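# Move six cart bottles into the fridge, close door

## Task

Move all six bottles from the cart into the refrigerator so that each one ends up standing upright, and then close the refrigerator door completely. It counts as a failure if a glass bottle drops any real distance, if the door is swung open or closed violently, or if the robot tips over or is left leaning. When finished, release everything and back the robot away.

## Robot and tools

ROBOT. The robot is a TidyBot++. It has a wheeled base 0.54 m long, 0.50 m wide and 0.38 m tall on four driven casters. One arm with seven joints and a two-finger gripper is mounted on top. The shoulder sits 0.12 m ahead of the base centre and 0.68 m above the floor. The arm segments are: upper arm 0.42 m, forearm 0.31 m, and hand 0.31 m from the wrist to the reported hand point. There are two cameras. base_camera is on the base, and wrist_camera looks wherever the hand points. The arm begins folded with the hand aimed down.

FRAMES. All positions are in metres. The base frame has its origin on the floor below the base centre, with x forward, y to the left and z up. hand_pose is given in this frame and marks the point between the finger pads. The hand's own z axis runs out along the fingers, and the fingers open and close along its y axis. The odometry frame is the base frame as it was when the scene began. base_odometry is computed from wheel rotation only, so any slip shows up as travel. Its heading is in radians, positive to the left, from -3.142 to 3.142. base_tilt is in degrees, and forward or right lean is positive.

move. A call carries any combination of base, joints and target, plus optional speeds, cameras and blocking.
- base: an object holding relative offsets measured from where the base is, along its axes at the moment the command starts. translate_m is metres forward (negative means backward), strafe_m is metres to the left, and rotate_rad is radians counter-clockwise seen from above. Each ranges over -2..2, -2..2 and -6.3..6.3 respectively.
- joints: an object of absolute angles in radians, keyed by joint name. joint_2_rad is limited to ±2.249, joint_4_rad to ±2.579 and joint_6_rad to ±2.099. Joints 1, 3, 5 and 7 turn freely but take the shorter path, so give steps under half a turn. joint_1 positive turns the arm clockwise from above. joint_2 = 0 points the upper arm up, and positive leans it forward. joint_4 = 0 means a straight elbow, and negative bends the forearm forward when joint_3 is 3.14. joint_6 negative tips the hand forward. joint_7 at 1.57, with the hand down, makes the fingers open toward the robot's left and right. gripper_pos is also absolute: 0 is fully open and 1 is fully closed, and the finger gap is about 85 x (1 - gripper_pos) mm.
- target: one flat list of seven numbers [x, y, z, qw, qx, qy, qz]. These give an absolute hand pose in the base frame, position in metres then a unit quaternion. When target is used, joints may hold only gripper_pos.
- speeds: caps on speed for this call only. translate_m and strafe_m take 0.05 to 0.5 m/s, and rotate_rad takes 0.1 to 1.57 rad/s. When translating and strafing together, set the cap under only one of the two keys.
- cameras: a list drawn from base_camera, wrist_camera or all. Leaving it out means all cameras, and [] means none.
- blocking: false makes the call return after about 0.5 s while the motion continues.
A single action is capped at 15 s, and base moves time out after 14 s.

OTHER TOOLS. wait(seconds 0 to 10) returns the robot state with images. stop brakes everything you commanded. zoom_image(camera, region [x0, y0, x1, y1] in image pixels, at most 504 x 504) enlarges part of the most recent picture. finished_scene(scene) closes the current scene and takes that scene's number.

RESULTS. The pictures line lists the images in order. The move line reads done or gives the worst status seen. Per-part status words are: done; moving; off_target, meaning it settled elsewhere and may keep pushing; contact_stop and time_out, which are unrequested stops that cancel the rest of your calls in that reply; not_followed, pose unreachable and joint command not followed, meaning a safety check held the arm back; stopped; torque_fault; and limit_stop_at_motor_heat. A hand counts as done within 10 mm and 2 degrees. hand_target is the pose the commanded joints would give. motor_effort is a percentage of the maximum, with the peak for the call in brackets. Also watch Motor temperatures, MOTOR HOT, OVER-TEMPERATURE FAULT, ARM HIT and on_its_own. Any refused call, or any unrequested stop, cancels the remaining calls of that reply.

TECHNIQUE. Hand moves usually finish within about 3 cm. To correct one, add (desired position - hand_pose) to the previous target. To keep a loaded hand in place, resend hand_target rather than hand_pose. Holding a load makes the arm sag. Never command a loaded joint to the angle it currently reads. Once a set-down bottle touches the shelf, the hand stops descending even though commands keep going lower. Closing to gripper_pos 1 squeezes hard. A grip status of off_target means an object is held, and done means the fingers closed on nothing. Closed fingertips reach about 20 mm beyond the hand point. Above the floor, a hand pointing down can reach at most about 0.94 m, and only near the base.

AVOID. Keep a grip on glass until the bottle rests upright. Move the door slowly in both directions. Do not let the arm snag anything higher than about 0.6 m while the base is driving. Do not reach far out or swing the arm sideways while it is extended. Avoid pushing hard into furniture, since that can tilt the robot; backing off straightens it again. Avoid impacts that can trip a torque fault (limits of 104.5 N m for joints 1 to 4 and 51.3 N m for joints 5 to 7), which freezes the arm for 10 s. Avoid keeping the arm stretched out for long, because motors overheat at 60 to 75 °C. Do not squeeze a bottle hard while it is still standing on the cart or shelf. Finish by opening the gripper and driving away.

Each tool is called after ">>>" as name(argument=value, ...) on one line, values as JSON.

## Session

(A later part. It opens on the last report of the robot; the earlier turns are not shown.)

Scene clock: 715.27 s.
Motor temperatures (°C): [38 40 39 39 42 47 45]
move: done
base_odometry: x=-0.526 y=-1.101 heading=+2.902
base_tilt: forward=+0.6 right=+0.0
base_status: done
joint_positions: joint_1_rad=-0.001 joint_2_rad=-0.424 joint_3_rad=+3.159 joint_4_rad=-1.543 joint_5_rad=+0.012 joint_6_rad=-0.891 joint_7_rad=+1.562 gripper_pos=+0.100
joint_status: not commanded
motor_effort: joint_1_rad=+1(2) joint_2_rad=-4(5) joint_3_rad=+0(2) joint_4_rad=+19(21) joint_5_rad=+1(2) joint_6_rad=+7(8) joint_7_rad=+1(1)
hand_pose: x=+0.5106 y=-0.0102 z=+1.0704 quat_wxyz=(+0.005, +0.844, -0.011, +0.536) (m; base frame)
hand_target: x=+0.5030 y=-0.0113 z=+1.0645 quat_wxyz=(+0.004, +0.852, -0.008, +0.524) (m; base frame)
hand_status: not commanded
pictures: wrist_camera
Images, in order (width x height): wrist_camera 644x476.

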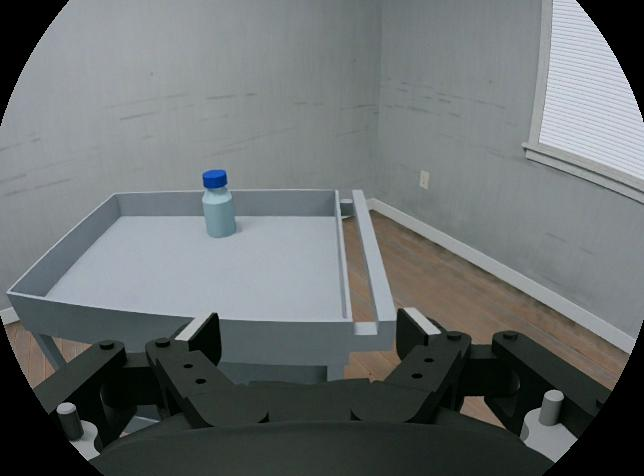

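>>> move(base={"translate_m": 0.15, "strafe_m": 0.21}, speeds={"translate_m": 0.3}, joints={"joint_1_rad": 0, "joint_2_rad": 0.3, "joint_4_rad": -1.157, "joint_6_rad": -0.54, "gripper_pos": 0.1}, cameras=["wrist_camera"])

Scene clock: 724.80 s.
Motor temperatures (°C): [38 40 39 39 42 47 45]
move: done
base_odometry: x=-0.722 y=-1.269 heading=+2.902
base_tilt: forward=+0.6 right=-0.1
base_status: done
joint_positions: joint_1_rad=-0.001 joint_2_rad=+0.300 joint_3_rad=+3.161 joint_4_rad=-1.176 joint_5_rad=+0.012 joint_6_rad=-0.576 joint_7_rad=+1.562 gripper_pos=+0.100
joint_status: all done
motor_effort: joint_1_rad=+1(4) joint_2_rad=-32(35) joint_3_rad=-1(3) joint_4_rad=+21(23) joint_5_rad=+1(2) joint_6_rad=+7(9) joint_7_rad=+1(1)
hand_pose: x=+0.8323 y=-0.0115 z=+0.9692 quat_wxyz=(+0.010, +0.855, -0.007, +0.518) (m; base frame)
hand_target: x=+0.8393 y=-0.0135 z=+0.9907 quat_wxyz=(+0.012, +0.841, -0.004, +0.541) (m; base frame)
hand_status: not commanded
pictures: wrist_camera
Images, in order (width x height): wrist_camera 644x476.

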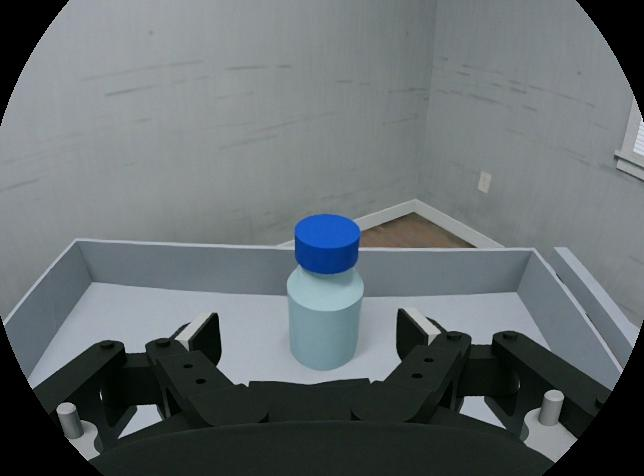

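>>> move(base={"strafe_m": -0.009}, joints={"joint_1_rad": 0, "joint_2_rad": 0.39, "joint_4_rad": -1.157, "joint_6_rad": -0.43}, cameras=["wrist_camera"])

Scene clock: 729.63 s.
Motor temperatures (°C): [38 40 39 39 42 47 45]
move: done
base_odometry: x=-0.719 y=-1.261 heading=+2.902
base_tilt: forward=+0.6 right=+0.0
base_status: done
joint_positions: joint_1_rad=+0.001 joint_2_rad=+0.392 joint_3_rad=+3.161 joint_4_rad=-1.171 joint_5_rad=+0.012 joint_6_rad=-0.462 joint_7_rad=+1.562 gripper_pos=+0.100
joint_status: all done
motor_effort: joint_1_rad=+0(4) joint_2_rad=-35(39) joint_3_rad=-1(3) joint_4_rad=+21(23) joint_5_rad=+0(1) joint_6_rad=+7(8) joint_7_rad=+1(1)
hand_pose: x=+0.8740 y=-0.0126 z=+0.9364 quat_wxyz=(+0.011, +0.848, -0.006, +0.530) (m; base frame)
hand_target: x=+0.8793 y=-0.0136 z=+0.9554 quat_wxyz=(+0.013, +0.835, -0.003, +0.550) (m; base frame)
hand_status: not commanded
pictures: wrist_camera
Images, in order (width x height): wrist_camera 644x476.

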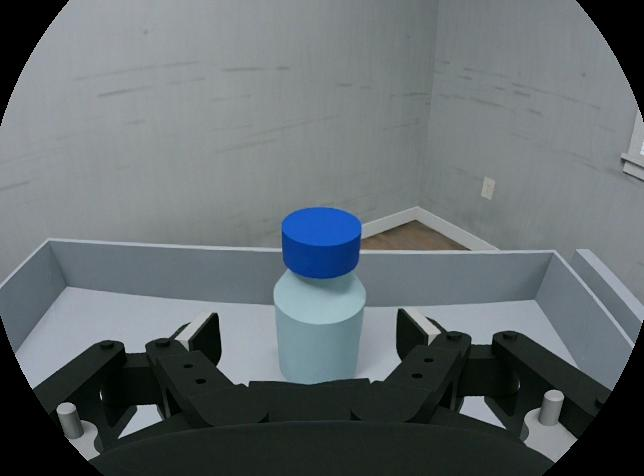

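>>> move(base={"translate_m": 0.085, "strafe_m": -0.006}, speeds={"translate_m": 0.1}, cameras=["wrist_camera"])

Scene clock: 733.10 s.
Motor temperatures (°C): [38 40 39 39 42 47 45]
move: done
base_odometry: x=-0.801 y=-1.235 heading=+2.903
base_tilt: forward=+0.7 right=-0.1
base_status: done
joint_positions: joint_1_rad=+0.001 joint_2_rad=+0.395 joint_3_rad=+3.161 joint_4_rad=-1.171 joint_5_rad=+0.012 joint_6_rad=-0.461 joint_7_rad=+1.562 gripper_pos=+0.100
joint_status: not commanded
motor_effort: joint_1_rad=+1(3) joint_2_rad=-36(38) joint_3_rad=+0(1) joint_4_rad=+21(23) joint_5_rad=+1(1) joint_6_rad=+8(8) joint_7_rad=+1(1)
hand_pose: x=+0.8748 y=-0.0126 z=+0.9348 quat_wxyz=(+0.011, +0.848, -0.006, +0.529) (m; base frame)
hand_target: x=+0.8793 y=-0.0136 z=+0.9554 quat_wxyz=(+0.013, +0.835, -0.003, +0.550) (m; base frame)
hand_status: not commanded
pictures: wrist_camera
Images, in order (width x height): wrist_camera 644x476.

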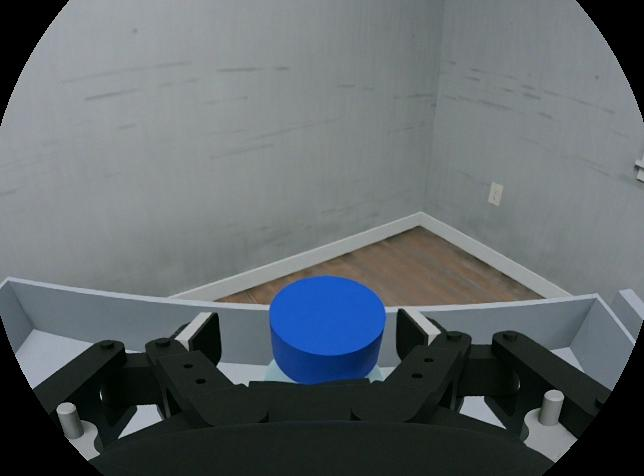

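>>> move(base={"strafe_m": -0.008}, cameras=[])

>>> move(joints={"joint_2_rad": 0.457, "joint_4_rad": -1.126, "joint_6_rad": -0.392}, cameras=["wrist_camera"])

Scene clock: 739.13 s.
Motor temperatures (°C): [38 41 39 39 42 47 45]
move: done
base_odometry: x=-0.799 y=-1.227 heading=+2.903
base_tilt: forward=+0.6 right=-0.1
base_status: done
joint_positions: joint_1_rad=+0.001 joint_2_rad=+0.395 joint_3_rad=+3.162 joint_4_rad=-1.171 joint_5_rad=+0.012 joint_6_rad=-0.461 joint_7_rad=+1.562 gripper_pos=+0.100
joint_status: not commanded
motor_effort: joint_1_rad=+1(4) joint_2_rad=-36(38) joint_3_rad=-1(3) joint_4_rad=+21(22) joint_5_rad=+1(1) joint_6_rad=+7(8) joint_7_rad=+0(1)
hand_pose: x=+0.8748 y=-0.0130 z=+0.9349 quat_wxyz=(+0.011, +0.848, -0.007, +0.529) (m; base frame)
hand_target: x=+0.8793 y=-0.0136 z=+0.9554 quat_wxyz=(+0.013, +0.835, -0.003, +0.550) (m; base frame)
hand_status: not commanded
pictures: none
No camera images: "cameras" was empty.

Scene clock: 740.07 s.
Motor temperatures (°C): [38 41 39 39 42 47 45]
move: done
base_odometry: x=-0.799 y=-1.227 heading=+2.903
base_tilt: forward=+0.6 right=-0.1
base_status: not commanded
joint_positions: joint_1_rad=+0.001 joint_2_rad=+0.454 joint_3_rad=+3.162 joint_4_rad=-1.141 joint_5_rad=+0.012 joint_6_rad=-0.423 joint_7_rad=+1.562 gripper_pos=+0.100
joint_status: all done
motor_effort: joint_1_rad=+1(2) joint_2_rad=-38(40) joint_3_rad=-1(1) joint_4_rad=+21(22) joint_5_rad=+0(1) joint_6_rad=+7(8) joint_7_rad=+1(1)
hand_pose: x=+0.8986 y=-0.0128 z=+0.9179 quat_wxyz=(+0.012, +0.846, -0.006, +0.533) (m; base frame)
hand_target: x=+0.9053 y=-0.0135 z=+0.9331 quat_wxyz=(+0.013, +0.835, -0.002, +0.551) (m; base frame)
hand_status: not commanded
pictures: wrist_camera
Images, in order (width x height): wrist_camera 644x476.

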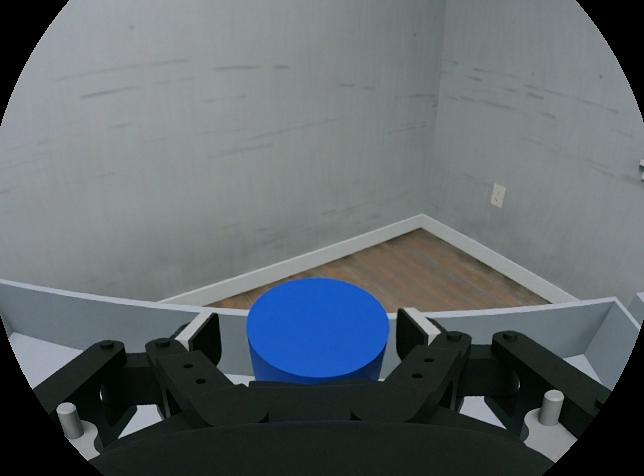

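>>> move(joints={"joint_2_rad": 0.477, "joint_4_rad": -1.118, "joint_6_rad": -0.380}, base={"strafe_m": -0.005}, cameras=["wrist_camera"])

>>> move(joints={"gripper_pos": 1.0}, cameras=["wrist_camera"])

Scene clock: 743.73 s.
Motor temperatures (°C): [38 41 39 39 42 47 45]
move: done
base_odometry: x=-0.798 y=-1.222 heading=+2.903
base_tilt: forward=+0.6 right=-0.1
base_status: done
joint_positions: joint_1_rad=+0.000 joint_2_rad=+0.468 joint_3_rad=+3.162 joint_4_rad=-1.134 joint_5_rad=+0.012 joint_6_rad=-0.411 joint_7_rad=+1.562 gripper_pos=+0.100
joint_status: all done
motor_effort: joint_1_rad=+0(5) joint_2_rad=-38(39) joint_3_rad=-1(3) joint_4_rad=+21(22) joint_5_rad=+0(2) joint_6_rad=+7(8) joint_7_rad=+1(1)
hand_pose: x=+0.9046 y=-0.0122 z=+0.9142 quat_wxyz=(+0.011, +0.845, -0.005, +0.535) (m; base frame)
hand_target: x=+0.9128 y=-0.0134 z=+0.9255 quat_wxyz=(+0.013, +0.835, -0.002, +0.551) (m; base frame)
hand_status: not commanded
pictures: wrist_camera
Images, in order (width x height): wrist_camera 644x476.

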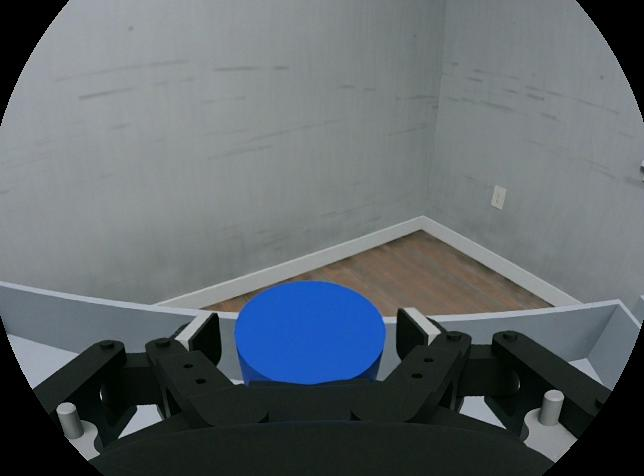

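Scene clock: 744.77 s.
Motor temperatures (°C): [38 41 39 39 42 47 45]
move: off_target
base_odometry: x=-0.798 y=-1.222 heading=+2.903
base_tilt: forward=+0.6 right=-0.1
base_status: not commanded
joint_positions: joint_1_rad=+0.000 joint_2_rad=+0.468 joint_3_rad=+3.162 joint_4_rad=-1.133 joint_5_rad=+0.012 joint_6_rad=-0.411 joint_7_rad=+1.562 gripper_pos=+0.421
joint_status: gripper_pos off_target (ended at +0.421, target +1.000)
motor_effort: joint_1_rad=+1(2) joint_2_rad=-38(39) joint_3_rad=+0(1) joint_4_rad=+21(23) joint_5_rad=+1(1) joint_6_rad=+7(8) joint_7_rad=+1(1)
hand_pose: x=+0.9047 y=-0.0122 z=+0.9145 quat_wxyz=(+0.011, +0.845, -0.005, +0.535) (m; base frame)
hand_target: x=+0.9128 y=-0.0134 z=+0.9255 quat_wxyz=(+0.013, +0.835, -0.002, +0.551) (m; base frame)
hand_status: not commanded
pictures: wrist_camera
Images, in order (width x height): wrist_camera 644x476.

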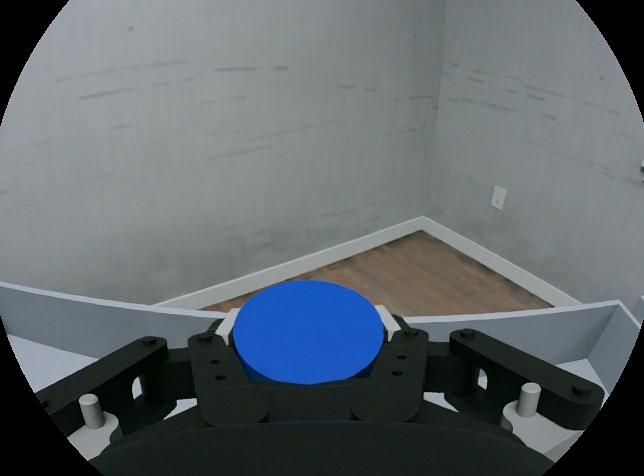

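>>> move(joints={"joint_2_rad": 0.33, "joint_4_rad": -1.0, "joint_6_rad": -0.62}, cameras=["wrist_camera"])

Scene clock: 748.47 s.
Motor temperatures (°C): [38 41 39 39 42 47 45]
move: off_target
base_odometry: x=-0.798 y=-1.222 heading=+2.903
base_tilt: forward=+0.7 right=-0.1
base_status: not commanded
joint_positions: joint_1_rad=+0.000 joint_2_rad=+0.379 joint_3_rad=+3.162 joint_4_rad=-1.033 joint_5_rad=+0.012 joint_6_rad=-0.603 joint_7_rad=+1.562 gripper_pos=+0.421
joint_status: joint_2_rad off_target (ended at +0.379, target +0.330); the others done
motor_effort: joint_1_rad=+0(1) joint_2_rad=-39(47) joint_3_rad=+0(1) joint_4_rad=+25(27) joint_5_rad=+0(2) joint_6_rad=+10(11) joint_7_rad=+1(1)
hand_pose: x=+0.8663 y=-0.0125 z=+0.9881 quat_wxyz=(+0.011, +0.846, -0.007, +0.533) (m; base frame)
hand_target: x=+0.8500 y=-0.0130 z=+1.0396 quat_wxyz=(+0.013, +0.828, -0.004, +0.561) (m; base frame)
hand_status: not commanded
pictures: wrist_camera
Images, in order (width x height): wrist_camera 644x476.

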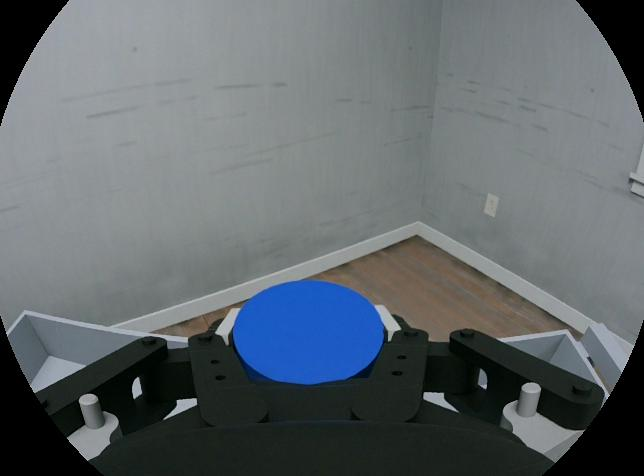

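>>> move(joints={"joint_2_rad": 0.12, "joint_4_rad": -1.0, "joint_6_rad": -0.83}, cameras=[])

>>> move(base={"translate_m": -0.273, "strafe_m": -0.19}, speeds={"translate_m": 0.3}, joints={"joint_1_rad": 0, "joint_2_rad": -0.27, "joint_4_rad": -1.17, "joint_6_rad": -1.08}, cameras=["wrist_camera"])

>>> move(base={"rotate_rad": 2.182}, speeds={"rotate_rad": 0.8}, cameras=[])

Scene clock: 754.93 s.
Motor temperatures (°C): [38 41 39 39 42 47 45]
move: done
base_odometry: x=-0.798 y=-1.222 heading=+2.903
base_tilt: forward=+0.6 right=+0.0
base_status: not commanded
joint_positions: joint_1_rad=+0.000 joint_2_rad=+0.150 joint_3_rad=+3.162 joint_4_rad=-1.025 joint_5_rad=+0.012 joint_6_rad=-0.809 joint_7_rad=+1.562 gripper_pos=+0.421
joint_status: all done
motor_effort: joint_1_rad=+1(2) joint_2_rad=-30(44) joint_3_rad=-1(1) joint_4_rad=+24(28) joint_5_rad=+0(1) joint_6_rad=+11(12) joint_7_rad=+0(1)
hand_pose: x=+0.7572 y=-0.0129 z=+1.0937 quat_wxyz=(+0.010, +0.837, -0.010, +0.547) (m; base frame)
hand_target: x=+0.7417 y=-0.0127 z=+1.1212 quat_wxyz=(+0.011, +0.828, -0.006, +0.561) (m; base frame)
hand_status: not commanded
pictures: none
No camera images: "cameras" was empty.

Scene clock: 756.97 s.
Motor temperatures (°C): [38 41 39 39 42 47 45]
move: done
base_odometry: x=-0.488 y=-1.102 heading=+2.903
base_tilt: forward=+0.6 right=-0.1
base_status: done
joint_positions: joint_1_rad=+0.000 joint_2_rad=-0.259 joint_3_rad=+3.162 joint_4_rad=-1.176 joint_5_rad=+0.012 joint_6_rad=-1.060 joint_7_rad=+1.562 gripper_pos=+0.421
joint_status: all done
motor_effort: joint_1_rad=+0(4) joint_2_rad=-11(35) joint_3_rad=+0(2) joint_4_rad=+22(26) joint_5_rad=+1(2) joint_6_rad=+10(12) joint_7_rad=+1(1)
hand_pose: x=+0.5466 y=-0.0127 z=+1.1567 quat_wxyz=(+0.007, +0.835, -0.013, +0.550) (m; base frame)
hand_target: x=+0.5388 y=-0.0119 z=+1.1589 quat_wxyz=(+0.006, +0.836, -0.008, +0.549) (m; base frame)
hand_status: not commanded
pictures: wrist_camera
Images, in order (width x height): wrist_camera 644x476.

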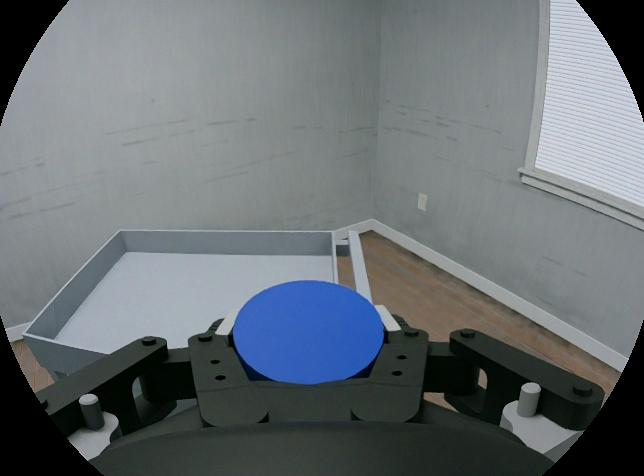

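Scene clock: 760.50 s.
Motor temperatures (°C): [38 41 39 39 42 47 45]
move: done
base_odometry: x=-0.488 y=-1.102 heading=-1.199
base_tilt: forward=+0.6 right=-0.1
base_status: done
joint_positions: joint_1_rad=+0.000 joint_2_rad=-0.259 joint_3_rad=+3.162 joint_4_rad=-1.178 joint_5_rad=+0.012 joint_6_rad=-1.061 joint_7_rad=+1.562 gripper_pos=+0.421
joint_status: not commanded
motor_effort: joint_1_rad=+1(3) joint_2_rad=-11(13) joint_3_rad=-1(3) joint_4_rad=+22(23) joint_5_rad=+0(3) joint_6_rad=+11(11) joint_7_rad=+1(1)
hand_pose: x=+0.5467 y=-0.0128 z=+1.1557 quat_wxyz=(+0.007, +0.836, -0.014, +0.549) (m; base frame)
hand_target: x=+0.5388 y=-0.0119 z=+1.1589 quat_wxyz=(+0.006, +0.836, -0.008, +0.549) (m; base frame)
hand_status: not commanded
pictures: none
No camera images: "cameras" was empty.

>>> move(base={"translate_m": 0.40, "strafe_m": -0.13}, speeds={"translate_m": 0.35}, joints={"joint_1_rad": -0.22, "joint_2_rad": -0.19, "joint_4_rad": -1.36, "joint_6_rad": -0.76}, cameras=["wrist_camera"])

Scene clock: 770.10 s.
Motor temperatures (°C): [38 41 39 39 42 47 45]
move: done
base_odometry: x=-0.463 y=-1.522 heading=-1.197
base_tilt: forward=+0.7 right=-0.1
base_status: done
joint_positions: joint_1_rad=-0.204 joint_2_rad=-0.171 joint_3_rad=+3.162 joint_4_rad=-1.375 joint_5_rad=+0.012 joint_6_rad=-0.810 joint_7_rad=+1.562 gripper_pos=+0.421
joint_status: all done
motor_effort: joint_1_rad=+0(3) joint_2_rad=-17(20) joint_3_rad=+0(1) joint_4_rad=+24(26) joint_5_rad=+1(2) joint_6_rad=+10(12) joint_7_rad=+1(1)
hand_pose: x=+0.6144 y=+0.0895 z=+1.0755 quat_wxyz=(-0.047, +0.842, +0.075, +0.532) (m; base frame)
hand_target: x=+0.6113 y=+0.0969 z=+1.1082 quat_wxyz=(-0.055, +0.818, +0.083, +0.567) (m; base frame)
hand_status: not commanded
pictures: wrist_camera
Images, in order (width x height): wrist_camera 644x476.

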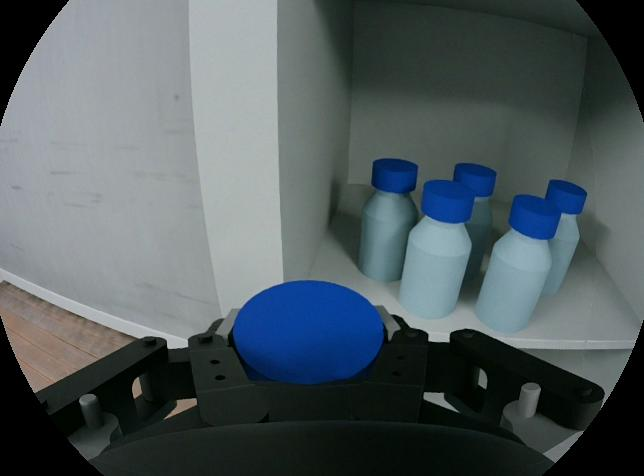

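>>> move(base={"translate_m": 0.10}, speeds={"translate_m": 0.15}, cameras=["wrist_camera"])

Scene clock: 774.87 s.
Motor temperatures (°C): [38 41 39 39 42 47 45]
move: done
base_odometry: x=-0.427 y=-1.615 heading=-1.198
base_tilt: forward=+0.7 right=+0.0
base_status: done
joint_positions: joint_1_rad=-0.205 joint_2_rad=-0.167 joint_3_rad=+3.162 joint_4_rad=-1.375 joint_5_rad=+0.012 joint_6_rad=-0.809 joint_7_rad=+1.562 gripper_pos=+0.421
joint_status: not commanded
motor_effort: joint_1_rad=+1(2) joint_2_rad=-16(21) joint_3_rad=+0(2) joint_4_rad=+24(25) joint_5_rad=+1(1) joint_6_rad=+10(11) joint_7_rad=+1(1)
hand_pose: x=+0.6159 y=+0.0902 z=+1.0742 quat_wxyz=(-0.047, +0.843, +0.075, +0.531) (m; base frame)
hand_target: x=+0.6113 y=+0.0969 z=+1.1082 quat_wxyz=(-0.055, +0.818, +0.083, +0.567) (m; base frame)
hand_status: not commanded
pictures: wrist_camera
Images, in order (width x height): wrist_camera 644x476.

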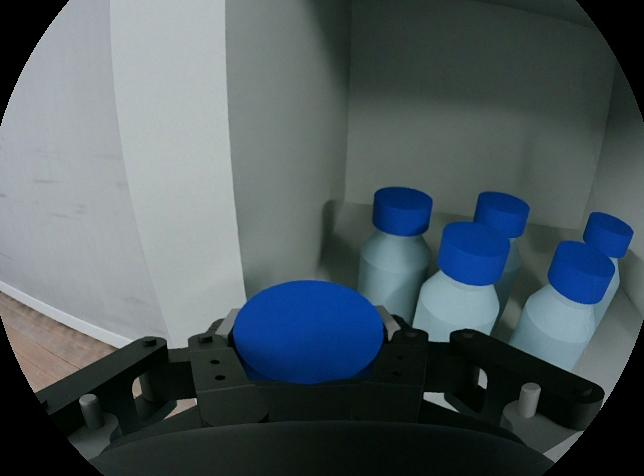

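>>> move(base={"translate_m": 0.05}, speeds={"translate_m": 0.1}, cameras=["wrist_camera"])

Scene clock: 777.40 s.
Motor temperatures (°C): [38 41 39 39 42 47 45]
move: done
base_odometry: x=-0.409 y=-1.662 heading=-1.198
base_tilt: forward=+0.6 right=+0.0
base_status: done
joint_positions: joint_1_rad=-0.205 joint_2_rad=-0.166 joint_3_rad=+3.162 joint_4_rad=-1.375 joint_5_rad=+0.012 joint_6_rad=-0.808 joint_7_rad=+1.562 gripper_pos=+0.421
joint_status: not commanded
motor_effort: joint_1_rad=+1(2) joint_2_rad=-17(21) joint_3_rad=+0(1) joint_4_rad=+24(25) joint_5_rad=+0(2) joint_6_rad=+10(11) joint_7_rad=+0(1)
hand_pose: x=+0.6165 y=+0.0904 z=+1.0737 quat_wxyz=(-0.047, +0.843, +0.075, +0.531) (m; base frame)
hand_target: x=+0.6113 y=+0.0969 z=+1.1082 quat_wxyz=(-0.055, +0.818, +0.083, +0.567) (m; base frame)
hand_status: not commanded
pictures: wrist_camera
Images, in order (width x height): wrist_camera 644x476.

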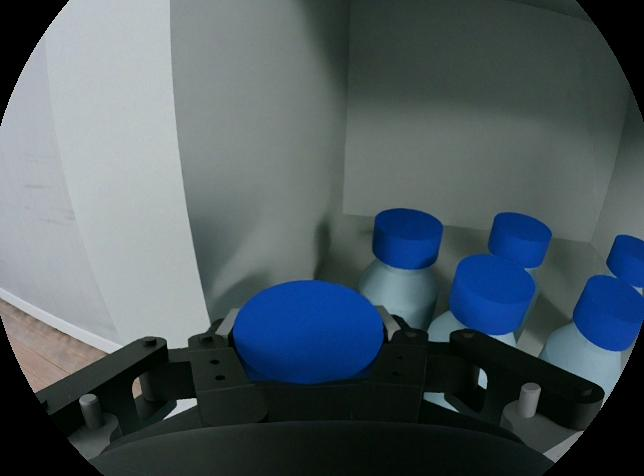

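>>> move(base={"translate_m": 0.053}, speeds={"translate_m": 0.1}, cameras=["wrist_camera"])

Scene clock: 780.10 s.
Motor temperatures (°C): [38 41 39 39 42 47 45]
move: done
base_odometry: x=-0.390 y=-1.712 heading=-1.199
base_tilt: forward=+0.6 right=-0.1
base_status: done
joint_positions: joint_1_rad=-0.208 joint_2_rad=-0.174 joint_3_rad=+3.168 joint_4_rad=-1.378 joint_5_rad=+0.012 joint_6_rad=-0.802 joint_7_rad=+1.562 gripper_pos=+0.421
joint_status: not commanded
motor_effort: joint_1_rad=-2(4) joint_2_rad=-18(20) joint_3_rad=-3(6) joint_4_rad=+25(27) joint_5_rad=-1(4) joint_6_rad=+10(17) joint_7_rad=+1(1)
hand_pose: x=+0.6144 y=+0.0879 z=+1.0775 quat_wxyz=(-0.047, +0.840, +0.073, +0.535) (m; base frame)
hand_target: x=+0.6113 y=+0.0969 z=+1.1082 quat_wxyz=(-0.055, +0.818, +0.083, +0.567) (m; base frame)
hand_status: not commanded
pictures: wrist_camera
Images, in order (width x height): wrist_camera 644x476.

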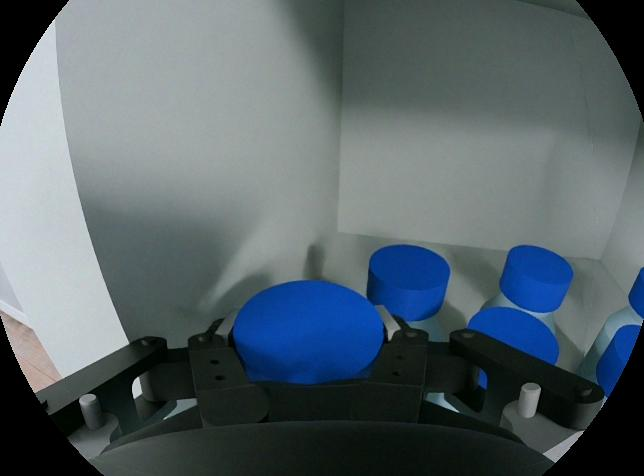

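>>> zoom_image(camera="wrist_camera", region=[20, 200, 320, 450])

>>> zoom_image(camera="wrist_camera", region=[320, 200, 620, 450])

Scaled by 1.680.

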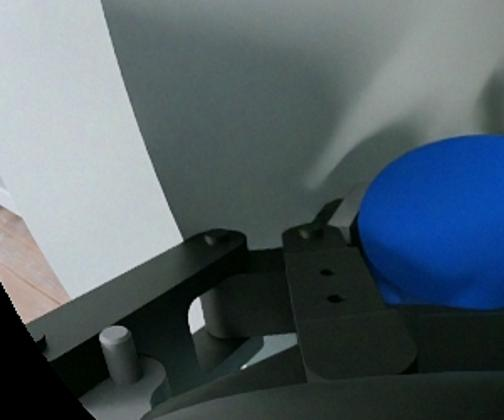

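Scaled by 1.680.

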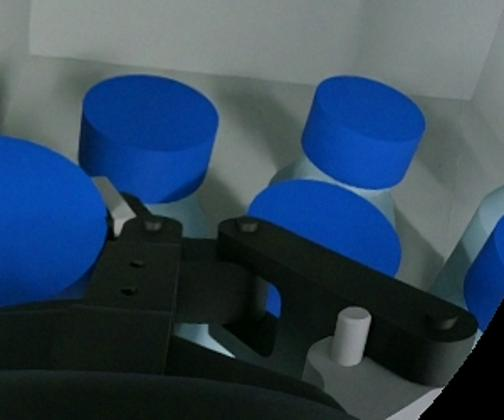

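>>> move(base={"translate_m": -0.03, "strafe_m": -0.01}, speeds={"translate_m": 0.1}, cameras=[])

>>> move(base={"translate_m": 0.03}, joints={"joint_1_rad": -0.225}, speeds={"translate_m": 0.1}, cameras=["wrist_camera"])

Scene clock: 789.53 s.
Motor temperatures (°C): [38 41 39 39 42 47 45]
move: done
base_odometry: x=-0.410 y=-1.688 heading=-1.198
base_tilt: forward=+0.6 right=+0.0
base_status: done
joint_positions: joint_1_rad=-0.208 joint_2_rad=-0.172 joint_3_rad=+3.168 joint_4_rad=-1.378 joint_5_rad=+0.012 joint_6_rad=-0.802 joint_7_rad=+1.562 gripper_pos=+0.421
joint_status: not commanded
motor_effort: joint_1_rad=+1(2) joint_2_rad=-18(21) joint_3_rad=+0(2) joint_4_rad=+25(25) joint_5_rad=+0(1) joint_6_rad=+11(12) joint_7_rad=+1(1)
hand_pose: x=+0.6153 y=+0.0881 z=+1.0767 quat_wxyz=(-0.047, +0.840, +0.073, +0.535) (m; base frame)
hand_target: x=+0.6113 y=+0.0969 z=+1.1082 quat_wxyz=(-0.055, +0.818, +0.083, +0.567) (m; base frame)
hand_status: not commanded
pictures: none
No camera images: "cameras" was empty.

Scene clock: 790.40 s.
Motor temperatures (°C): [38 41 39 39 42 47 45]
move: done
base_odometry: x=-0.399 y=-1.716 heading=-1.199
base_tilt: forward=+0.6 right=-0.1
base_status: done
joint_positions: joint_1_rad=-0.211 joint_2_rad=-0.167 joint_3_rad=+3.168 joint_4_rad=-1.379 joint_5_rad=+0.012 joint_6_rad=-0.801 joint_7_rad=+1.562 gripper_pos=+0.421
joint_status: all done
motor_effort: joint_1_rad=+1(1) joint_2_rad=-17(21) joint_3_rad=+0(1) joint_4_rad=+24(26) joint_5_rad=+0(1) joint_6_rad=+10(11) joint_7_rad=+0(1)
hand_pose: x=+0.6171 y=+0.0900 z=+1.0741 quat_wxyz=(-0.048, +0.842, +0.074, +0.533) (m; base frame)
hand_target: x=+0.6108 y=+0.0993 z=+1.1082 quat_wxyz=(-0.056, +0.818, +0.085, +0.567) (m; base frame)
hand_status: not commanded
pictures: wrist_camera
Images, in order (width x height): wrist_camera 644x476.

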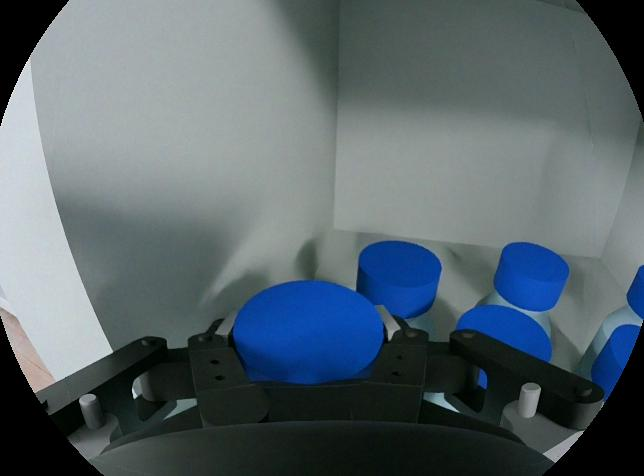

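>>> move(joints={"joint_4_rad": -1.42, "joint_6_rad": -0.70}, cameras=["wrist_camera"])

>>> move(joints={"joint_4_rad": -1.455, "joint_6_rad": -0.665}, cameras=[])

Scene clock: 793.87 s.
Motor temperatures (°C): [38 41 39 39 42 47 45]
move: done
base_odometry: x=-0.399 y=-1.716 heading=-1.199
base_tilt: forward=+0.6 right=+0.0
base_status: not commanded
joint_positions: joint_1_rad=-0.211 joint_2_rad=-0.167 joint_3_rad=+3.168 joint_4_rad=-1.435 joint_5_rad=+0.012 joint_6_rad=-0.749 joint_7_rad=+1.562 gripper_pos=+0.421
joint_status: all done
motor_effort: joint_1_rad=+1(1) joint_2_rad=-17(19) joint_3_rad=+0(1) joint_4_rad=+25(26) joint_5_rad=+0(1) joint_6_rad=+9(12) joint_7_rad=+0(1)
hand_pose: x=+0.6221 y=+0.0911 z=+1.0562 quat_wxyz=(-0.047, +0.843, +0.075, +0.531) (m; base frame)
hand_target: x=+0.6175 y=+0.1008 z=+1.0907 quat_wxyz=(-0.056, +0.818, +0.085, +0.567) (m; base frame)
hand_status: not commanded
pictures: wrist_camera
Images, in order (width x height): wrist_camera 644x476.

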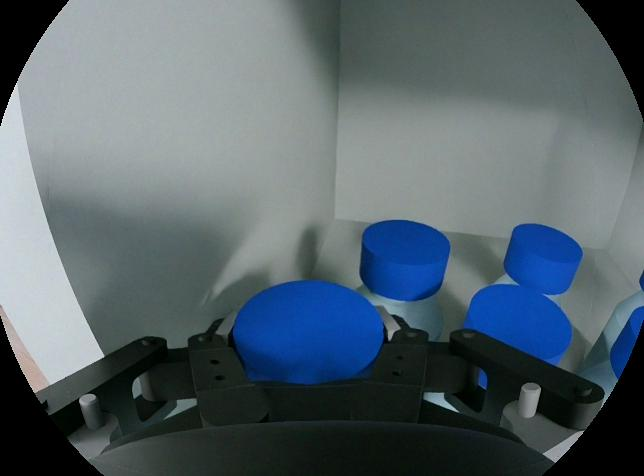

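Scene clock: 794.53 s.
Motor temperatures (°C): [38 41 39 39 42 47 45]
move: done
base_odometry: x=-0.399 y=-1.716 heading=-1.199
base_tilt: forward=+0.6 right=-0.1
base_status: not commanded
joint_positions: joint_1_rad=-0.211 joint_2_rad=-0.167 joint_3_rad=+3.168 joint_4_rad=-1.468 joint_5_rad=+0.012 joint_6_rad=-0.714 joint_7_rad=+1.562 gripper_pos=+0.421
joint_status: all done
motor_effort: joint_1_rad=+1(2) joint_2_rad=-18(19) joint_3_rad=+0(1) joint_4_rad=+25(26) joint_5_rad=+1(1) joint_6_rad=+10(11) joint_7_rad=+0(1)
hand_pose: x=+0.6252 y=+0.0919 z=+1.0464 quat_wxyz=(-0.048, +0.842, +0.075, +0.532) (m; base frame)
hand_target: x=+0.6209 y=+0.1015 z=+1.0802 quat_wxyz=(-0.056, +0.818, +0.085, +0.567) (m; base frame)
hand_status: not commanded
pictures: none
No camera images: "cameras" was empty.

>>> move(joints={"joint_4_rad": -1.475, "joint_6_rad": -0.65}, cameras=["wrist_camera"])

>>> move(joints={"joint_4_rad": -1.495, "joint_6_rad": -0.635}, cameras=[])

>>> move(joints={"joint_4_rad": -1.515, "joint_6_rad": -0.628}, cameras=[])

Scene clock: 797.07 s.
Motor temperatures (°C): [38 41 39 39 42 47 45]
move: done
base_odometry: x=-0.399 y=-1.716 heading=-1.199
base_tilt: forward=+0.6 right=-0.1
base_status: not commanded
joint_positions: joint_1_rad=-0.211 joint_2_rad=-0.167 joint_3_rad=+3.168 joint_4_rad=-1.485 joint_5_rad=+0.012 joint_6_rad=-0.697 joint_7_rad=+1.562 gripper_pos=+0.421
joint_status: all done
motor_effort: joint_1_rad=+1(1) joint_2_rad=-18(19) joint_3_rad=+0(1) joint_4_rad=+24(25) joint_5_rad=+0(1) joint_6_rad=+10(12) joint_7_rad=+0(1)
hand_pose: x=+0.6265 y=+0.0922 z=+1.0412 quat_wxyz=(-0.048, +0.842, +0.075, +0.531) (m; base frame)
hand_target: x=+0.6221 y=+0.1018 z=+1.0728 quat_wxyz=(-0.056, +0.819, +0.085, +0.565) (m; base frame)
hand_status: not commanded
pictures: wrist_camera
Images, in order (width x height): wrist_camera 644x476.

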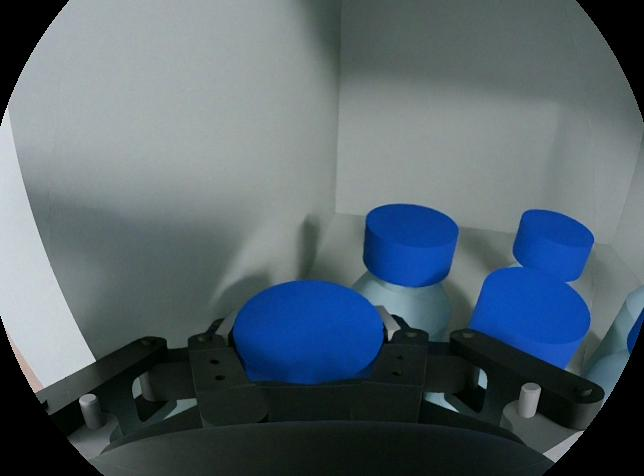

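Scene clock: 797.63 s.
Motor temperatures (°C): [38 41 39 39 42 47 45]
move: done
base_odometry: x=-0.399 y=-1.716 heading=-1.199
base_tilt: forward=+0.7 right=-0.1
base_status: not commanded
joint_positions: joint_1_rad=-0.211 joint_2_rad=-0.167 joint_3_rad=+3.168 joint_4_rad=-1.495 joint_5_rad=+0.012 joint_6_rad=-0.677 joint_7_rad=+1.562 gripper_pos=+0.421
joint_status: all done
motor_effort: joint_1_rad=+1(1) joint_2_rad=-16(18) joint_3_rad=+0(1) joint_4_rad=+24(25) joint_5_rad=+0(1) joint_6_rad=+9(10) joint_7_rad=+1(1)
hand_pose: x=+0.6287 y=+0.0926 z=+1.0415 quat_wxyz=(-0.048, +0.839, +0.075, +0.536) (m; base frame)
hand_target: x=+0.6233 y=+0.1021 z=+1.0653 quat_wxyz=(-0.056, +0.821, +0.085, +0.562) (m; base frame)
hand_status: not commanded
pictures: none
No camera images: "cameras" was empty.

Scene clock: 798.20 s.
Motor temperatures (°C): [38 41 39 39 42 47 45]
move: done
base_odometry: x=-0.399 y=-1.716 heading=-1.199
base_tilt: forward=+0.5 right=+0.0
base_status: not commanded
joint_positions: joint_1_rad=-0.211 joint_2_rad=-0.169 joint_3_rad=+3.168 joint_4_rad=-1.503 joint_5_rad=+0.012 joint_6_rad=-0.663 joint_7_rad=+1.562 gripper_pos=+0.421
joint_status: all done
motor_effort: joint_1_rad=+0(1) joint_2_rad=-14(17) joint_3_rad=+0(1) joint_4_rad=+21(23) joint_5_rad=+1(1) joint_6_rad=+8(10) joint_7_rad=+0(1)
hand_pose: x=+0.6292 y=+0.0928 z=+1.0415 quat_wxyz=(-0.048, +0.837, +0.075, +0.539) (m; base frame)
hand_target: x=+0.6234 y=+0.1021 z=+1.0554 quat_wxyz=(-0.055, +0.824, +0.085, +0.557) (m; base frame)
hand_status: not commanded
pictures: none
No camera images: "cameras" was empty.

Contact. Restore γ and release to 0.33.

>>> move(joints={"joint_4_rad": -1.525, "joint_6_rad": -0.668}, cameras=[])

>>> move(joints={"gripper_pos": 0.32}, cameras=["wrist_camera"])

Scene clock: 801.10 s.
Motor temperatures (°C): [38 41 39 39 42 47 45]
move: done
base_odometry: x=-0.399 y=-1.716 heading=-1.199
base_tilt: forward=+0.6 right=-0.1
base_status: not commanded
joint_positions: joint_1_rad=-0.211 joint_2_rad=-0.171 joint_3_rad=+3.168 joint_4_rad=-1.504 joint_5_rad=+0.012 joint_6_rad=-0.664 joint_7_rad=+1.562 gripper_pos=+0.421
joint_status: all done
motor_effort: joint_1_rad=+1(2) joint_2_rad=-14(15) joint_3_rad=+0(0) joint_4_rad=+19(21) joint_5_rad=+0(1) joint_6_rad=+5(8) joint_7_rad=+0(1)
hand_pose: x=+0.6284 y=+0.0926 z=+1.0415 quat_wxyz=(-0.048, +0.838, +0.075, +0.539) (m; base frame)
hand_target: x=+0.6180 y=+0.1011 z=+1.0381 quat_wxyz=(-0.053, +0.838, +0.087, +0.536) (m; base frame)
hand_status: not commanded
pictures: none
No camera images: "cameras" was empty.

Scene clock: 802.10 s.
Motor temperatures (°C): [38 41 39 39 42 47 45]
move: done
base_odometry: x=-0.399 y=-1.716 heading=-1.199
base_tilt: forward=+0.7 right=+0.0
base_status: not commanded
joint_positions: joint_1_rad=-0.211 joint_2_rad=-0.171 joint_3_rad=+3.168 joint_4_rad=-1.514 joint_5_rad=+0.012 joint_6_rad=-0.664 joint_7_rad=+1.562 gripper_pos=+0.320
joint_status: all done
motor_effort: joint_1_rad=+1(1) joint_2_rad=-14(15) joint_3_rad=+0(1) joint_4_rad=+21(22) joint_5_rad=-1(1) joint_6_rad=+7(8) joint_7_rad=+0(1)
hand_pose: x=+0.6278 y=+0.0925 z=+1.0355 quat_wxyz=(-0.048, +0.840, +0.075, +0.535) (m; base frame)
hand_target: x=+0.6180 y=+0.1011 z=+1.0381 quat_wxyz=(-0.053, +0.838, +0.087, +0.536) (m; base frame)
hand_status: not commanded
pictures: wrist_camera
Images, in order (width x height): wrist_camera 644x476.

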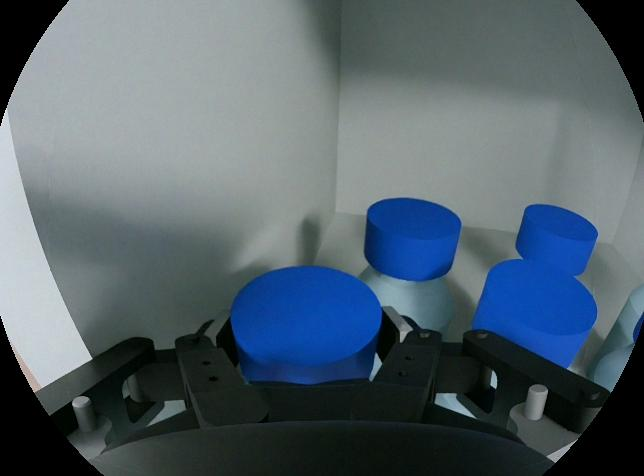

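>>> move(base={"strafe_m": 0.005}, cameras=["wrist_camera"])

Scene clock: 805.13 s.
Motor temperatures (°C): [38 41 39 39 42 47 45]
move: done
base_odometry: x=-0.395 y=-1.714 heading=-1.199
base_tilt: forward=+0.6 right=+0.0
base_status: done
joint_positions: joint_1_rad=-0.212 joint_2_rad=-0.172 joint_3_rad=+3.174 joint_4_rad=-1.515 joint_5_rad=+0.012 joint_6_rad=-0.664 joint_7_rad=+1.562 gripper_pos=+0.320
joint_status: not commanded
motor_effort: joint_1_rad=-2(5) joint_2_rad=-15(16) joint_3_rad=-3(7) joint_4_rad=+21(22) joint_5_rad=-1(3) joint_6_rad=+7(9) joint_7_rad=+1(1)
hand_pose: x=+0.6281 y=+0.0895 z=+1.0357 quat_wxyz=(-0.047, +0.840, +0.073, +0.535) (m; base frame)
hand_target: x=+0.6180 y=+0.1011 z=+1.0381 quat_wxyz=(-0.053, +0.838, +0.087, +0.536) (m; base frame)
hand_status: not commanded
pictures: wrist_camera
Images, in order (width x height): wrist_camera 644x476.

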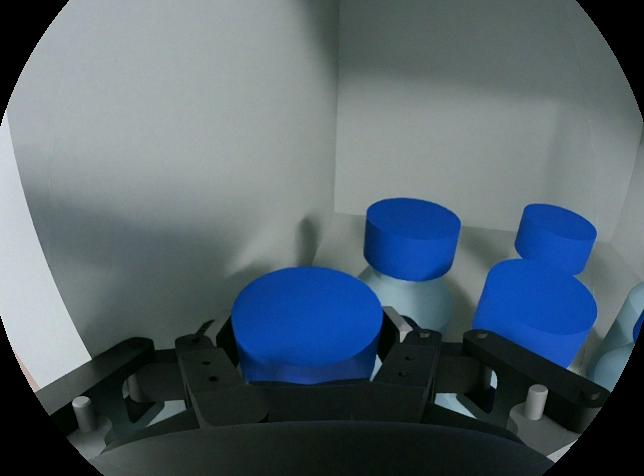

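>>> move(base={"translate_m": -0.04, "strafe_m": -0.010}, speeds={"translate_m": 0.05}, cameras=["wrist_camera"])

Scene clock: 809.20 s.
Motor temperatures (°C): [38 41 39 39 42 47 45]
move: done
base_odometry: x=-0.418 y=-1.681 heading=-1.199
base_tilt: forward=+0.6 right=+0.0
base_status: done
joint_positions: joint_1_rad=-0.213 joint_2_rad=-0.174 joint_3_rad=+3.174 joint_4_rad=-1.515 joint_5_rad=+0.012 joint_6_rad=-0.664 joint_7_rad=+1.562 gripper_pos=+0.320
joint_status: not commanded
motor_effort: joint_1_rad=+1(1) joint_2_rad=-14(18) joint_3_rad=+0(2) joint_4_rad=+21(22) joint_5_rad=+0(1) joint_6_rad=+8(8) joint_7_rad=+0(1)
hand_pose: x=+0.6270 y=+0.0901 z=+1.0367 quat_wxyz=(-0.048, +0.840, +0.073, +0.536) (m; base frame)
hand_target: x=+0.6180 y=+0.1011 z=+1.0381 quat_wxyz=(-0.053, +0.838, +0.087, +0.536) (m; base frame)
hand_status: not commanded
pictures: wrist_camera
Images, in order (width x height): wrist_camera 644x476.

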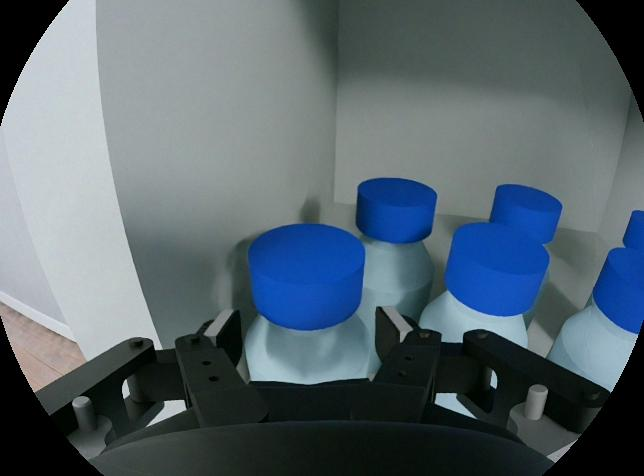

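>>> move(base={"translate_m": -0.12, "strafe_m": -0.022}, speeds={"translate_m": 0.15}, cameras=["wrist_camera"])

Scene clock: 811.70 s.
Motor temperatures (°C): [38 41 39 39 42 47 45]
move: done
base_odometry: x=-0.483 y=-1.577 heading=-1.199
base_tilt: forward=+0.6 right=+0.1
base_status: done
joint_positions: joint_1_rad=-0.213 joint_2_rad=-0.179 joint_3_rad=+3.174 joint_4_rad=-1.516 joint_5_rad=+0.012 joint_6_rad=-0.664 joint_7_rad=+1.562 gripper_pos=+0.320
joint_status: not commanded
motor_effort: joint_1_rad=+1(2) joint_2_rad=-14(18) joint_3_rad=-1(1) joint_4_rad=+21(22) joint_5_rad=+1(1) joint_6_rad=+7(8) joint_7_rad=+1(1)
hand_pose: x=+0.6252 y=+0.0897 z=+1.0392 quat_wxyz=(-0.048, +0.838, +0.073, +0.538) (m; base frame)
hand_target: x=+0.6180 y=+0.1011 z=+1.0381 quat_wxyz=(-0.053, +0.838, +0.087, +0.536) (m; base frame)
hand_status: not commanded
pictures: wrist_camera
Images, in order (width x height): wrist_camera 644x476.

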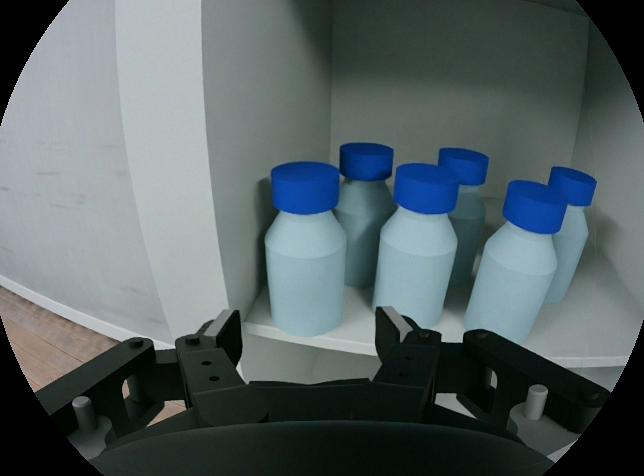

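>>> move(base={"translate_m": -0.573}, speeds={"translate_m": 0.4}, joints={"joint_1_rad": 0, "joint_2_rad": -0.43, "joint_4_rad": -1.538, "joint_6_rad": -0.73, "gripper_pos": 1.0}, cameras=["all"])

>>> move(base={"strafe_m": -0.226}, speeds={"strafe_m": 0.3}, joints={"joint_1_rad": 0.5}, cameras=["wrist_camera"])

Scene clock: 826.83 s.
Motor temperatures (°C): [38 41 39 39 42 47 45]
move: done
base_odometry: x=-0.691 y=-1.043 heading=-1.198
base_tilt: forward=+0.6 right=-0.1
base_status: done
joint_positions: joint_1_rad=-0.017 joint_2_rad=-0.426 joint_3_rad=+3.174 joint_4_rad=-1.528 joint_5_rad=+0.012 joint_6_rad=-0.692 joint_7_rad=+1.562 gripper_pos=+0.999
joint_status: all done
motor_effort: joint_1_rad=+1(2) joint_2_rad=-4(20) joint_3_rad=+0(2) joint_4_rad=+20(23) joint_5_rad=+0(1) joint_6_rad=+8(9) joint_7_rad=+1(1)
hand_pose: x=+0.5294 y=-0.0123 z=+1.1382 quat_wxyz=(+0.002, +0.781, -0.011, +0.624) (m; base frame)
hand_target: x=+0.5253 y=-0.0124 z=+1.1225 quat_wxyz=(+0.006, +0.795, -0.008, +0.607) (m; base frame)
hand_status: not commanded
pictures: base_camera, wrist_camera
Images, in order (width x height): base_camera 644x364, wrist_camera 644x476.

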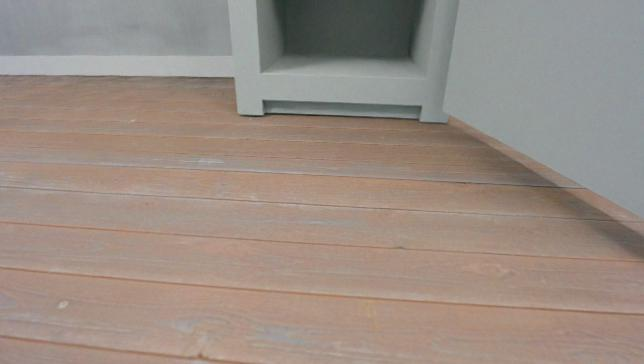

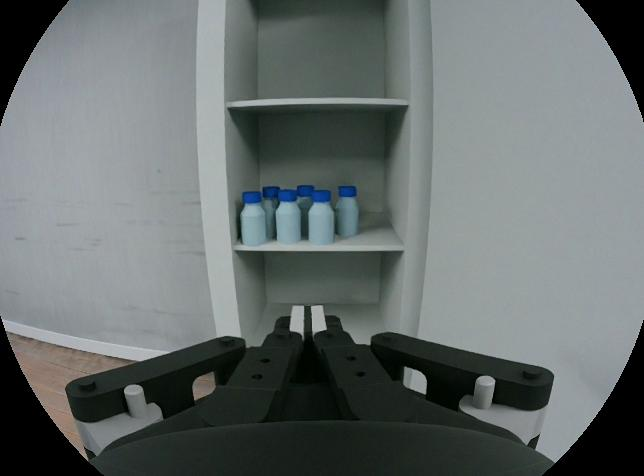

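Scene clock: 828.53 s.
Motor temperatures (°C): [38 41 39 39 42 47 45]
move: done
base_odometry: x=-0.902 y=-1.125 heading=-1.198
base_tilt: forward=+0.6 right=-0.1
base_status: done
joint_positions: joint_1_rad=+0.482 joint_2_rad=-0.426 joint_3_rad=+3.172 joint_4_rad=-1.528 joint_5_rad=+0.012 joint_6_rad=-0.692 joint_7_rad=+1.562 gripper_pos=+0.999
joint_status: all done
motor_effort: joint_1_rad=+1(2) joint_2_rad=-5(5) joint_3_rad=+0(3) joint_4_rad=+20(21) joint_5_rad=+0(2) joint_6_rad=+8(9) joint_7_rad=+0(1)
hand_pose: x=+0.4738 y=-0.2065 z=+1.1381 quat_wxyz=(+0.156, +0.755, -0.203, +0.604) (m; base frame)
hand_target: x=+0.4696 y=-0.2057 z=+1.1225 quat_wxyz=(+0.155, +0.768, -0.205, +0.586) (m; base frame)
hand_status: not commanded
pictures: wrist_camera
Images, in order (width x height): wrist_camera 644x476.

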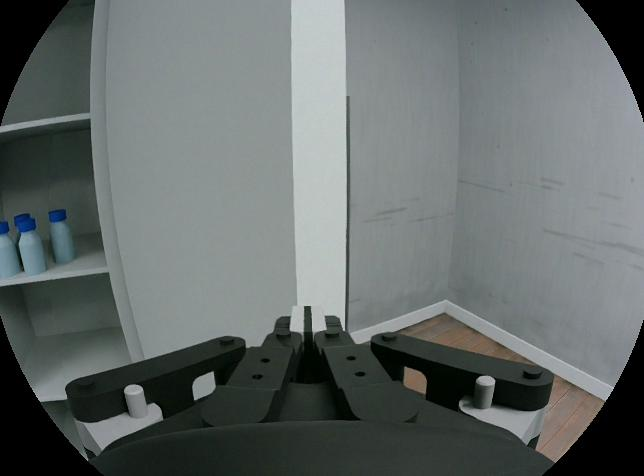

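>>> move(base={"strafe_m": -0.21, "translate_m": 0.0, "rotate_rad": -0.3}, speeds={"strafe_m": 0.2}, joints={"joint_1_rad": 0.0}, cameras=["all"])

Scene clock: 847.67 s.
Motor temperatures (°C): [38 40 39 38 42 47 45]
move: done
base_odometry: x=-1.098 y=-1.202 heading=-1.500
base_tilt: forward=+0.6 right=-0.1
base_status: done
joint_positions: joint_1_rad=+0.019 joint_2_rad=-0.427 joint_3_rad=+3.171 joint_4_rad=-1.529 joint_5_rad=+0.012 joint_6_rad=-0.693 joint_7_rad=+1.562 gripper_pos=+0.999
joint_status: all done
motor_effort: joint_1_rad=+1(2) joint_2_rad=-4(7) joint_3_rad=+0(4) joint_4_rad=+20(20) joint_5_rad=+0(2) joint_6_rad=+8(9) joint_7_rad=+0(1)
hand_pose: x=+0.5285 y=-0.0253 z=+1.1379 quat_wxyz=(+0.013, +0.781, -0.024, +0.624) (m; base frame)
hand_target: x=+0.5253 y=-0.0124 z=+1.1225 quat_wxyz=(+0.006, +0.795, -0.008, +0.607) (m; base frame)
hand_status: not commanded
pictures: base_camera, wrist_camera
Images, in order (width x height): base_camera 644x364, wrist_camera 644x476.

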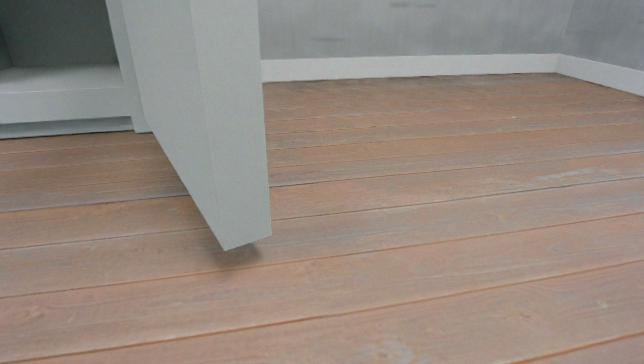

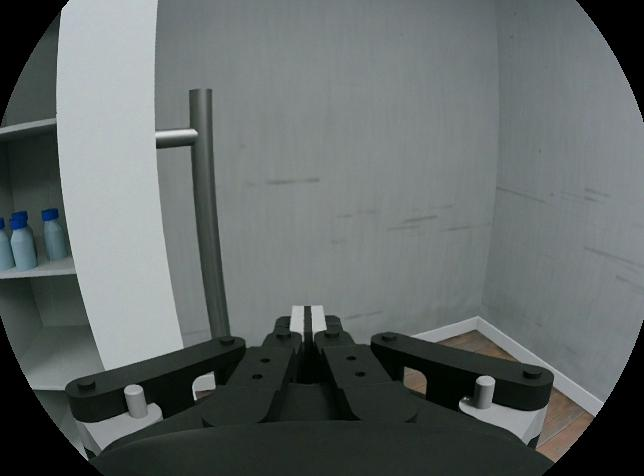

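>>> move(base={"strafe_m": -0.04, "translate_m": 0.1}, speeds={"translate_m": 0.15}, cameras=["wrist_camera"])

Scene clock: 853.30 s.
Motor temperatures (°C): [38 40 39 38 42 47 45]
move: done
base_odometry: x=-1.131 y=-1.305 heading=-1.500
base_tilt: forward=+0.7 right=-0.1
base_status: done
joint_positions: joint_1_rad=+0.018 joint_2_rad=-0.427 joint_3_rad=+3.171 joint_4_rad=-1.529 joint_5_rad=+0.012 joint_6_rad=-0.693 joint_7_rad=+1.562 gripper_pos=+0.999
joint_status: not commanded
motor_effort: joint_1_rad=+1(2) joint_2_rad=-4(8) joint_3_rad=+0(1) joint_4_rad=+20(21) joint_5_rad=+0(1) joint_6_rad=+8(9) joint_7_rad=+1(1)
hand_pose: x=+0.5284 y=-0.0251 z=+1.1377 quat_wxyz=(+0.013, +0.781, -0.023, +0.623) (m; base frame)
hand_target: x=+0.5253 y=-0.0124 z=+1.1225 quat_wxyz=(+0.006, +0.795, -0.008, +0.607) (m; base frame)
hand_status: not commanded
pictures: wrist_camera
Images, in order (width x height): wrist_camera 644x476.

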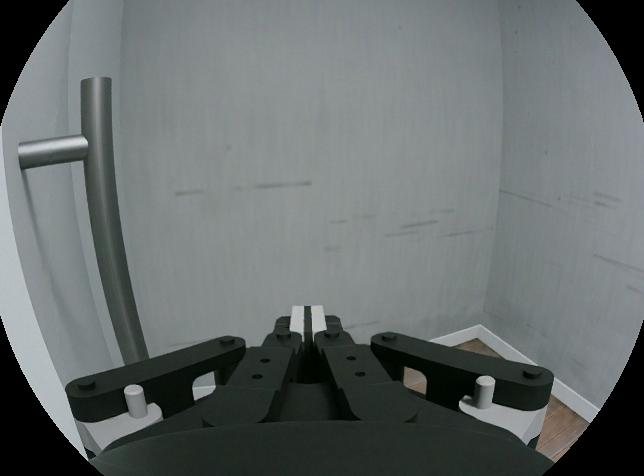

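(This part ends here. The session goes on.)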